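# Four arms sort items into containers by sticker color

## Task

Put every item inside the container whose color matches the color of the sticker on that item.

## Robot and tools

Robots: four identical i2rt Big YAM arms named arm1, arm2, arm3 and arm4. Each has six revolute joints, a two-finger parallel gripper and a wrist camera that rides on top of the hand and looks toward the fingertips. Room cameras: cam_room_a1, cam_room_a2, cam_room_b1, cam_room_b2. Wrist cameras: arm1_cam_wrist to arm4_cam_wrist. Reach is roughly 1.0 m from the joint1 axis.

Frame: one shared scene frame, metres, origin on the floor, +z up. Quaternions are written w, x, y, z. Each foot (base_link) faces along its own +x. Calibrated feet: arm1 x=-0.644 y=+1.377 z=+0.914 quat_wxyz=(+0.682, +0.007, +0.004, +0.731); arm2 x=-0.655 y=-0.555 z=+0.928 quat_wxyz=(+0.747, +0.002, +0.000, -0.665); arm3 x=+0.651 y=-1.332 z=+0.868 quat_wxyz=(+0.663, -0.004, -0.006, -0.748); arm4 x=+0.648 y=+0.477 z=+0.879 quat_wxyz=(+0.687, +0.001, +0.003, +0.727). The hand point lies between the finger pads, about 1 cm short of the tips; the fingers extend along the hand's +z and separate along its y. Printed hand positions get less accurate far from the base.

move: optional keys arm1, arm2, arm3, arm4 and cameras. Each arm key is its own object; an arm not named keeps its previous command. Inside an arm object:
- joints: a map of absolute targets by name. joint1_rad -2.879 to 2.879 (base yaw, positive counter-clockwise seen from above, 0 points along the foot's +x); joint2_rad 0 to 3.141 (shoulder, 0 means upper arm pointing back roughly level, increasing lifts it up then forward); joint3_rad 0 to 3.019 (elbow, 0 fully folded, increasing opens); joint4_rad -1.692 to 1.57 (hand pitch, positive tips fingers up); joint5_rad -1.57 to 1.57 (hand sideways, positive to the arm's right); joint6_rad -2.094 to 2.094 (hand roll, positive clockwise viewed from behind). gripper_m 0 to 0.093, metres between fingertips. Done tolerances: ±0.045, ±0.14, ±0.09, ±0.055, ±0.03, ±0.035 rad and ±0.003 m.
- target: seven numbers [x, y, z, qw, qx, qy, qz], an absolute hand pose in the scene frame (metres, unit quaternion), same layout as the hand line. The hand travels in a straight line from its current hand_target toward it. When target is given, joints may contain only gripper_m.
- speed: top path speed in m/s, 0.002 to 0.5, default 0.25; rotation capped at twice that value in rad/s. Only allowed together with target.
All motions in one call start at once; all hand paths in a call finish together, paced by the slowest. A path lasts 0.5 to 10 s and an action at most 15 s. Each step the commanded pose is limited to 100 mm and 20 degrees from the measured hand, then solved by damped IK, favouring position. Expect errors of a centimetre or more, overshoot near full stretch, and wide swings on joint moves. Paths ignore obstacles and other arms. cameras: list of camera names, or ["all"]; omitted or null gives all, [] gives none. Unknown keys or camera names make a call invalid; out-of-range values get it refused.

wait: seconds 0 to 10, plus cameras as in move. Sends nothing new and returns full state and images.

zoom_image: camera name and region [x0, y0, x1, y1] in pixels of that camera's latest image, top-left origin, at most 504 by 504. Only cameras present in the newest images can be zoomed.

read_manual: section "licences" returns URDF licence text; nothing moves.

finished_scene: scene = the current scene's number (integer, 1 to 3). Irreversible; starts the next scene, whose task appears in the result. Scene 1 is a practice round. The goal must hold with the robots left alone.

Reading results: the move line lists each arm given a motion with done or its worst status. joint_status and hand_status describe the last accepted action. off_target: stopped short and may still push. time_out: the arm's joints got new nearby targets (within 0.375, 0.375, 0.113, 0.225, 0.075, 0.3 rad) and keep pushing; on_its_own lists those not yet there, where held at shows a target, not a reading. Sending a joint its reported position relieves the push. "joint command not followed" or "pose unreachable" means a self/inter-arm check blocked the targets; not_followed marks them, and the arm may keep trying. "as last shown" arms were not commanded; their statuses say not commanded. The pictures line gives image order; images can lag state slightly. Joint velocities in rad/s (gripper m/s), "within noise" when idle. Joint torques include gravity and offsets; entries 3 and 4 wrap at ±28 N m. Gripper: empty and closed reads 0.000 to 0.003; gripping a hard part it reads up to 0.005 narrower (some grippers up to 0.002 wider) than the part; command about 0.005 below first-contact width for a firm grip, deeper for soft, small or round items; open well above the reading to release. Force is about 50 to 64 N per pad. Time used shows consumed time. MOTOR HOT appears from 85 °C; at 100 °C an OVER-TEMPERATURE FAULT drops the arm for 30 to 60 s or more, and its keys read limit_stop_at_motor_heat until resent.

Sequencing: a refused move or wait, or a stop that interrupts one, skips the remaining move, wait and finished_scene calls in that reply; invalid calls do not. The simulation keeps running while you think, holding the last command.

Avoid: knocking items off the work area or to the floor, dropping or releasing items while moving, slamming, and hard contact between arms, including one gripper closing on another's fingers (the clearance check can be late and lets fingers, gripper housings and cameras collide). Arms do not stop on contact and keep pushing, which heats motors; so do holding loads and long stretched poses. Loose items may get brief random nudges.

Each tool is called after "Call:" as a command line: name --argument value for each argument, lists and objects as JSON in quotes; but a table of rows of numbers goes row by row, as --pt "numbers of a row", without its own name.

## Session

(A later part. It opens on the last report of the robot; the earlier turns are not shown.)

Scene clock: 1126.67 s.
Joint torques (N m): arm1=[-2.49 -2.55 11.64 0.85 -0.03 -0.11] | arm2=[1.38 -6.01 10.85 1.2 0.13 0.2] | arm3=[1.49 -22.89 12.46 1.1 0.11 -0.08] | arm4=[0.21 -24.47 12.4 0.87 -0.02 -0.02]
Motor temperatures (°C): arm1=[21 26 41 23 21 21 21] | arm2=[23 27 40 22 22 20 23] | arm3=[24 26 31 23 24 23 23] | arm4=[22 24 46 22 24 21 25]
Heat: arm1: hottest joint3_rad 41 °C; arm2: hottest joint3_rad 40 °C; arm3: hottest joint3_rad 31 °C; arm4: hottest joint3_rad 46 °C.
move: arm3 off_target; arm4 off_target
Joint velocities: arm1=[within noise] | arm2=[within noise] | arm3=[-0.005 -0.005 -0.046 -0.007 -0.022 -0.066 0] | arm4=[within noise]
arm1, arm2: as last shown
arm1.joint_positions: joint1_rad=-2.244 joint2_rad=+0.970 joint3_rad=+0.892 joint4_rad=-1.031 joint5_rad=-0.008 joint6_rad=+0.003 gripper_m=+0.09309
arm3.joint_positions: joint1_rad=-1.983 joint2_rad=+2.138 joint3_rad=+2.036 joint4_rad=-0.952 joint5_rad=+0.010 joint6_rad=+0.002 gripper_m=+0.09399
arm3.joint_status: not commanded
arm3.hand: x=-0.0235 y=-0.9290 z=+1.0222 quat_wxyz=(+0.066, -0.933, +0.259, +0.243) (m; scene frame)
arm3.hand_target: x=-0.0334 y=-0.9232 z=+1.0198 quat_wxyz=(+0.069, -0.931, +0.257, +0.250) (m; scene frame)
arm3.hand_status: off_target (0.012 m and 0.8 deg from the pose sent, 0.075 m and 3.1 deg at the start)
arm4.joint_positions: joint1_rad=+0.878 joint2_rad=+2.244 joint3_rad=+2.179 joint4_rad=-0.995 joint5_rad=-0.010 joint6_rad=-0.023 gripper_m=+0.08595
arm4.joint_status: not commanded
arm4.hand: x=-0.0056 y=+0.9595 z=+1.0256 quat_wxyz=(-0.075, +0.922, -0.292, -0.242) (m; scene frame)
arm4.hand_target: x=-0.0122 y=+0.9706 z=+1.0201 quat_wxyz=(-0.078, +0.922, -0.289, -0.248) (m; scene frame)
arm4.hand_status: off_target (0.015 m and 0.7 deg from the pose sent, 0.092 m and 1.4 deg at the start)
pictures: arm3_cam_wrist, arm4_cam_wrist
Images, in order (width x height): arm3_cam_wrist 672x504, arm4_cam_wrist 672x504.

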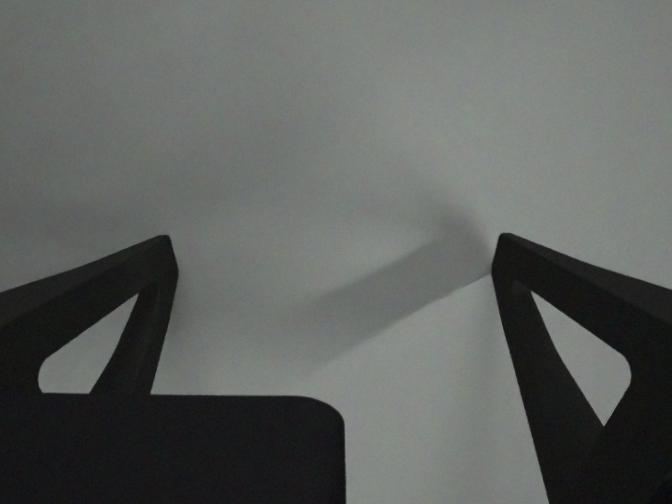

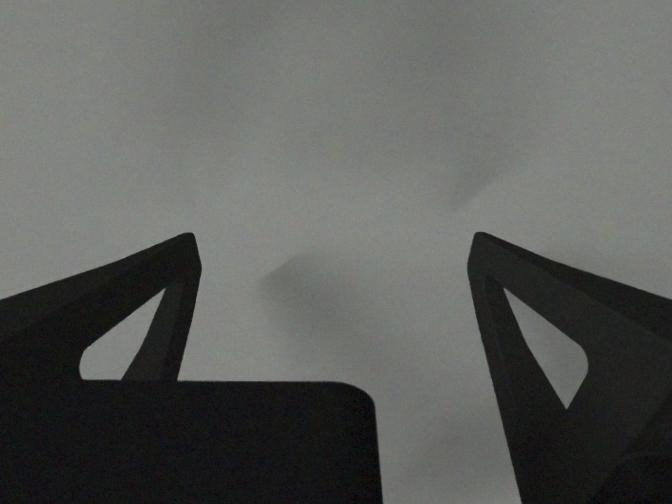

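Call:
move --arm3 '{"target": [0.035, -0.964, 1.14, 0.0687, -0.9312, 0.2565, 0.2495], "speed": 0.4}' --arm4 '{"target": [0.04, 0.930, 1.14, 0.0774, -0.9217, 0.2888, 0.2470], "speed": 0.4}' --cameras '[]'

Call:
move --arm3 '{"target": [0.35, -1.153, 1.15, 0.0687, -0.9312, 0.2565, 0.2495], "speed": 0.4}' --arm4 '{"target": [0.36, 0.677, 1.15, 0.0774, -0.9217, 0.2888, 0.2470], "speed": 0.4}' --cameras '[]'

Call:
move --arm1 '{"joints": {"joint1_rad": 1.5015}}' --arm2 '{"joints": {"joint1_rad": -1.4254}}' --arm3 '{"joints": {"joint1_rad": 1.691, "joint5_rad": 0, "joint6_rad": 0}}' --arm4 '{"joints": {"joint1_rad": -1.6274, "joint5_rad": 0, "joint6_rad": 0}}' --cameras '[]'

Call:
move --arm1 '{"joints": {"joint1_rad": 1.5015, "joint2_rad": 1.141, "joint3_rad": 1.12, "joint4_rad": -0.86, "joint5_rad": 0, "joint6_rad": 0}}' --arm2 '{"joints": {"joint1_rad": -1.4254, "joint2_rad": 1.141, "joint3_rad": 1.12, "joint4_rad": -0.86, "joint5_rad": 0, "joint6_rad": 0}}' --arm3 '{"joints": {"joint1_rad": 1.691, "joint2_rad": 1.141, "joint3_rad": 1.096, "joint4_rad": -0.89, "joint5_rad": 0, "joint6_rad": 0}}' --arm4 '{"joints": {"joint1_rad": -1.6274, "joint2_rad": 1.141, "joint3_rad": 1.096, "joint4_rad": -0.89, "joint5_rad": 0, "joint6_rad": 0}}' --cameras '["arm1_cam_wrist", "arm2_cam_wrist", "arm3_cam_wrist", "arm4_cam_wrist"]'

Scene clock: 1142.33 s.
Joint torques (N m): arm1=[-2.96 -2.67 11.79 0.9 -0.07 -0.06] | arm2=[1.38 -6.01 10.81 1.18 0.14 0.21] | arm3=[1.79 -21.48 9.81 0.7 0.13 -0.06] | arm4=[0.44 -21.36 9.4 0.38 0.03 -0.06]
Motor temperatures (°C): arm1=[21 26 40 23 21 21 21] | arm2=[23 26 37 22 22 20 23] | arm3=[24 26 33 23 24 23 23] | arm4=[22 26 47 22 24 21 25]
Heat: arm1: hottest joint3_rad 40 °C; arm2: hottest joint3_rad 37 °C; arm3: hottest joint3_rad 33 °C; arm4: hottest joint3_rad 47 °C.
move: arm3 done; arm4 off_target
Joint velocities: within noise
arm1, arm2: as last shown
arm1.hand_target: x=-0.3500 y=+1.1731 z=+1.1399 quat_wxyz=(-0.206, -0.292, -0.932, +0.065) (m; scene frame)
arm3.joint_positions: joint1_rad=-1.983 joint2_rad=+1.895 joint3_rad=+1.959 joint4_rad=-1.095 joint5_rad=+0.011 joint6_rad=+0.002 gripper_m=+0.09399
arm3.joint_status: not commanded
arm3.hand: x=+0.0365 y=-0.9628 z=+1.1432 quat_wxyz=(+0.069, -0.930, +0.258, +0.254) (m; scene frame)
arm3.hand_target: x=+0.0351 y=-0.9639 z=+1.1400 quat_wxyz=(+0.069, -0.931, +0.257, +0.250) (m; scene frame)
arm3.hand_status: done (0.004 m and 0.5 deg from the pose sent, 0.136 m and 0.8 deg at the start)
arm4.joint_positions: joint1_rad=+0.878 joint2_rad=+2.013 joint3_rad=+2.137 joint4_rad=-1.133 joint5_rad=-0.010 joint6_rad=-0.023 gripper_m=+0.08595
arm4.joint_status: not commanded
arm4.hand: x=+0.0410 y=+0.9261 z=+1.1631 quat_wxyz=(-0.083, +0.916, -0.289, -0.266) (m; scene frame)
arm4.hand_target: x=+0.0405 y=+0.9297 z=+1.1402 quat_wxyz=(-0.077, +0.922, -0.289, -0.247) (m; scene frame)
arm4.hand_status: off_target (0.023 m and 2.3 deg from the pose sent, 0.127 m and 0.7 deg at the start)
pictures: none
No camera images: "cameras" was empty.

Scene clock: 1144.20 s.
Joint torques (N m): arm1=[-2.61 -2.78 11.79 0.77 -0.07 0.02] | arm2=[1.38 -6.07 10.81 1.17 0.13 0.2] | arm3=[2.2 -4.6 9.05 0.76 0.14 0.02] | arm4=[1.67 -3.9 9.14 0.46 0.23 0.14]
Motor temperatures (°C): arm1=[21 26 40 23 21 21 21] | arm2=[23 26 37 22 22 20 23] | arm3=[24 26 33 23 24 23 23] | arm4=[22 26 47 22 24 21 25]
Heat: arm1: hottest joint3_rad 40 °C; arm2: hottest joint3_rad 37 °C; arm3: hottest joint3_rad 33 °C; arm4: hottest joint3_rad 47 °C.
move: arm3 done; arm4 done
Joint velocities: within noise
arm1, arm2: as last shown
arm3.joint_positions: joint1_rad=-1.979 joint2_rad=+0.900 joint3_rad=+0.979 joint4_rad=-1.104 joint5_rad=+0.018 joint6_rad=+0.006 gripper_m=+0.09399
arm3.joint_status: not commanded
arm3.hand: x=+0.3520 y=-1.1488 z=+1.1544 quat_wxyz=(+0.072, -0.929, +0.259, +0.256) (m; scene frame)
arm3.hand_target: x=+0.3501 y=-1.1530 z=+1.1500 quat_wxyz=(+0.069, -0.931, +0.257, +0.249) (m; scene frame)
arm3.hand_status: done (0.006 m and 1.0 deg from the pose sent, 0.367 m and 0.5 deg at the start)
arm4.joint_positions: joint1_rad=+0.910 joint2_rad=+0.905 joint3_rad=+0.948 joint4_rad=-1.065 joint5_rad=+0.007 joint6_rad=-0.007 gripper_m=+0.08595
arm4.joint_status: not commanded
arm4.hand: x=+0.3611 y=+0.6793 z=+1.1567 quat_wxyz=(-0.083, +0.919, -0.285, -0.259) (m; scene frame)
arm4.hand_target: x=+0.3601 y=+0.6770 z=+1.1502 quat_wxyz=(-0.078, +0.922, -0.289, -0.247) (m; scene frame)
arm4.hand_status: done (0.007 m and 1.6 deg from the pose sent, 0.405 m and 2.3 deg at the start)
pictures: none
No camera images: "cameras" was empty.

Scene clock: 1146.77 s.
Joint torques (N m): arm1=[-1.67 -3.25 11.75 0.66 0.09 -0.01] | arm2=[0.73 -6.07 10.84 1.21 -0.06 0.19] | arm3=[1.61 -5.66 9.1 0.73 0.13 -0.09] | arm4=[0.79 -4.89 9.11 0.42 0.06 0.11]
Motor temperatures (°C): arm1=[21 25 40 23 21 21 21] | arm2=[23 26 37 22 22 20 23] | arm3=[24 26 33 23 24 23 23] | arm4=[22 26 46 22 24 21 25]
Heat: arm1: hottest joint3_rad 40 °C; arm2: hottest joint3_rad 37 °C; arm3: hottest joint3_rad 33 °C; arm4: hottest joint3_rad 46 °C.
move: arm1 done; arm2 done; arm3 done; arm4 done
Joint velocities: within noise
arm1.joint_positions: joint1_rad=+1.498 joint2_rad=+0.981 joint3_rad=+0.892 joint4_rad=-1.031 joint5_rad=-0.011 joint6_rad=+0.001 gripper_m=+0.09309
arm1.joint_status: all done
arm1.hand: x=-0.9953 y=+1.3766 z=+1.1473 quat_wxyz=(+0.004, +0.973, -0.001, -0.231) (m; scene frame)
arm1.hand_target: x=-0.9945 y=+1.3757 z=+1.1505 quat_wxyz=(+0.003, +0.973, +0.003, -0.231) (m; scene frame)
arm1.hand_status: not commanded
arm2.joint_positions: joint1_rad=-1.424 joint2_rad=+0.983 joint3_rad=+0.874 joint4_rad=-0.991 joint5_rad=+0.007 joint6_rad=-0.008 gripper_m=+0.09303
arm2.joint_status: all done
arm2.hand: x=-1.0031 y=-0.6482 z=+1.1499 quat_wxyz=(-0.025, -0.964, -0.131, +0.231) (m; scene frame)
arm2.hand_target: x=-0.9982 y=-0.6465 z=+1.1393 quat_wxyz=(-0.024, -0.968, -0.126, +0.214) (m; scene frame)
arm2.hand_status: not commanded
arm3.joint_positions: joint1_rad=+1.683 joint2_rad=+0.914 joint3_rad=+0.979 joint4_rad=-1.104 joint5_rad=-0.002 joint6_rad=+0.005 gripper_m=+0.09402
arm3.joint_status: all done
arm3.hand: x=+1.0010 y=-1.3308 z=+1.1530 quat_wxyz=(-0.264, -0.005, -0.965, +0.006) (m; scene frame)
arm3.hand_target: x=+0.9982 y=-1.3284 z=+1.1532 quat_wxyz=(-0.263, +0.001, -0.965, +0.007) (m; scene frame)
arm3.hand_status: not commanded
arm4.joint_positions: joint1_rad=-1.626 joint2_rad=+0.914 joint3_rad=+0.948 joint4_rad=-1.065 joint5_rad=+0.001 joint6_rad=-0.007 gripper_m=+0.08597
arm4.joint_status: all done
arm4.hand: x=+1.0017 y=+0.4781 z=+1.1513 quat_wxyz=(-0.264, +0.004, -0.964, +0.003) (m; scene frame)
arm4.hand_target: x=+0.9999 y=+0.4777 z=+1.1477 quat_wxyz=(-0.256, +0.000, -0.967, +0.002) (m; scene frame)
arm4.hand_status: not commanded
pictures: none
No camera images: "cameras" was empty.

Scene clock: 1147.83 s.
Joint torques (N m): arm1=[-1.32 -6.36 16.35 1.98 0.1 0.04] | arm2=[0.5 -10.11 15.54 2.39 -0.17 0.15] | arm3=[1.73 -10.23 12.85 1.62 0.11 -0.11] | arm4=[0.44 -8.82 11.99 1.39 0.05 0.11]
Motor temperatures (°C): arm1=[21 25 40 23 21 21 21] | arm2=[23 26 37 22 22 20 23] | arm3=[24 26 33 23 24 23 23] | arm4=[22 26 47 22 24 21 25]
Heat: arm1: hottest joint3_rad 40 °C; arm2: hottest joint3_rad 37 °C; arm3: hottest joint3_rad 33 °C; arm4: hottest joint3_rad 47 °C.
move: arm1 done; arm2 done; arm3 done; arm4 done
Joint velocities: within noise
arm1.joint_positions: joint1_rad=+1.498 joint2_rad=+1.149 joint3_rad=+1.068 joint4_rad=-0.875 joint5_rad=-0.002 joint6_rad=+0.001 gripper_m=+0.09309
arm1.joint_status: all done
arm1.hand: x=-1.0907 y=+1.3786 z=+1.1927 quat_wxyz=(-0.001, +0.951, -0.002, -0.310) (m; scene frame)
arm1.hand_target: x=-1.1031 y=+1.3772 z=+1.2266 quat_wxyz=(-0.001, +0.938, +0.000, -0.346) (m; scene frame)
arm1.hand_status: not commanded
arm2.joint_positions: joint1_rad=-1.424 joint2_rad=+1.141 joint3_rad=+1.079 joint4_rad=-0.870 joint5_rad=+0.003 joint6_rad=-0.008 gripper_m=+0.09303
arm2.joint_status: all done
arm2.hand: x=-1.0939 y=-0.6735 z=+1.2088 quat_wxyz=(-0.037, -0.941, -0.129, +0.310) (m; scene frame)
arm2.hand_target: x=-1.1040 y=-0.6762 z=+1.2321 quat_wxyz=(-0.043, -0.933, -0.124, +0.334) (m; scene frame)
arm2.hand_status: not commanded
arm3.joint_positions: joint1_rad=+1.683 joint2_rad=+1.153 joint3_rad=+1.054 joint4_rad=-0.904 joint5_rad=-0.002 joint6_rad=+0.005 gripper_m=+0.09402
arm3.joint_status: all done
arm3.hand: x=+1.0932 y=-1.3320 z=+1.1272 quat_wxyz=(-0.281, -0.004, -0.960, +0.006) (m; scene frame)
arm3.hand_target: x=+1.1041 y=-1.3284 z=+1.1561 quat_wxyz=(-0.313, +0.002, -0.950, +0.007) (m; scene frame)
arm3.hand_status: not commanded
arm4.joint_positions: joint1_rad=-1.626 joint2_rad=+1.141 joint3_rad=+1.055 joint4_rad=-0.902 joint5_rad=+0.001 joint6_rad=-0.007 gripper_m=+0.08597
arm4.joint_status: all done
arm4.hand: x=+1.0907 y=+0.4782 z=+1.1417 quat_wxyz=(-0.285, +0.004, -0.959, +0.003) (m; scene frame)
arm4.hand_target: x=+1.1026 y=+0.4778 z=+1.1650 quat_wxyz=(-0.310, +0.000, -0.951, +0.002) (m; scene frame)
arm4.hand_status: not commanded
pictures: arm1_cam_wrist, arm2_cam_wrist, arm3_cam_wrist, arm4_cam_wrist
Images, in order (width x height): arm1_cam_wrist 672x504, arm2_cam_wrist 672x504, arm3_cam_wrist 672x504, arm4_cam_wrist 672x504.

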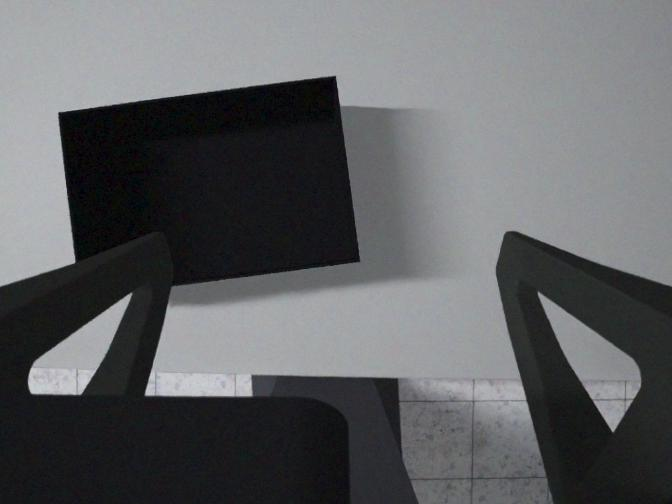

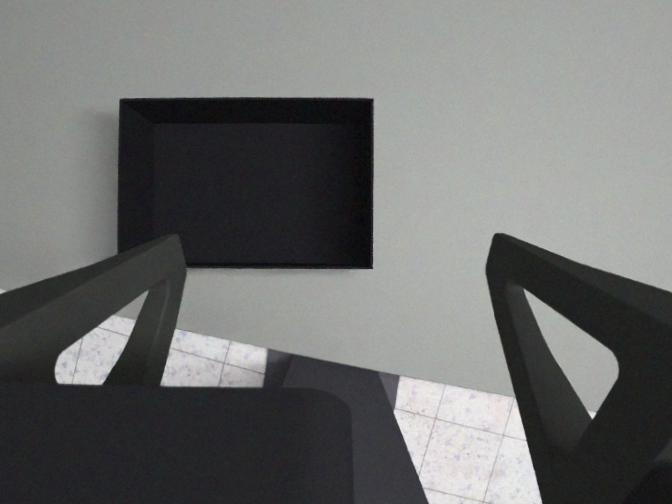

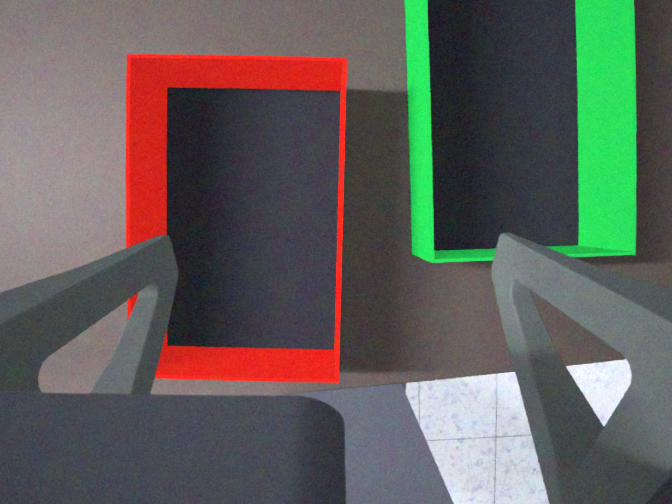

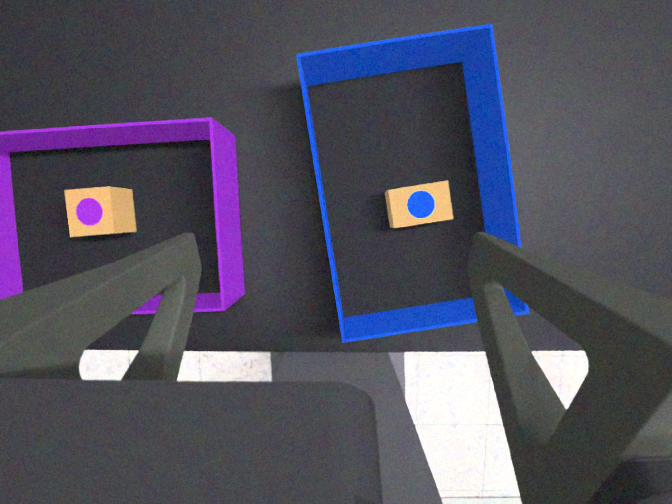

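Call:
finished_scene --scene 1

The scene is finished: the task was done.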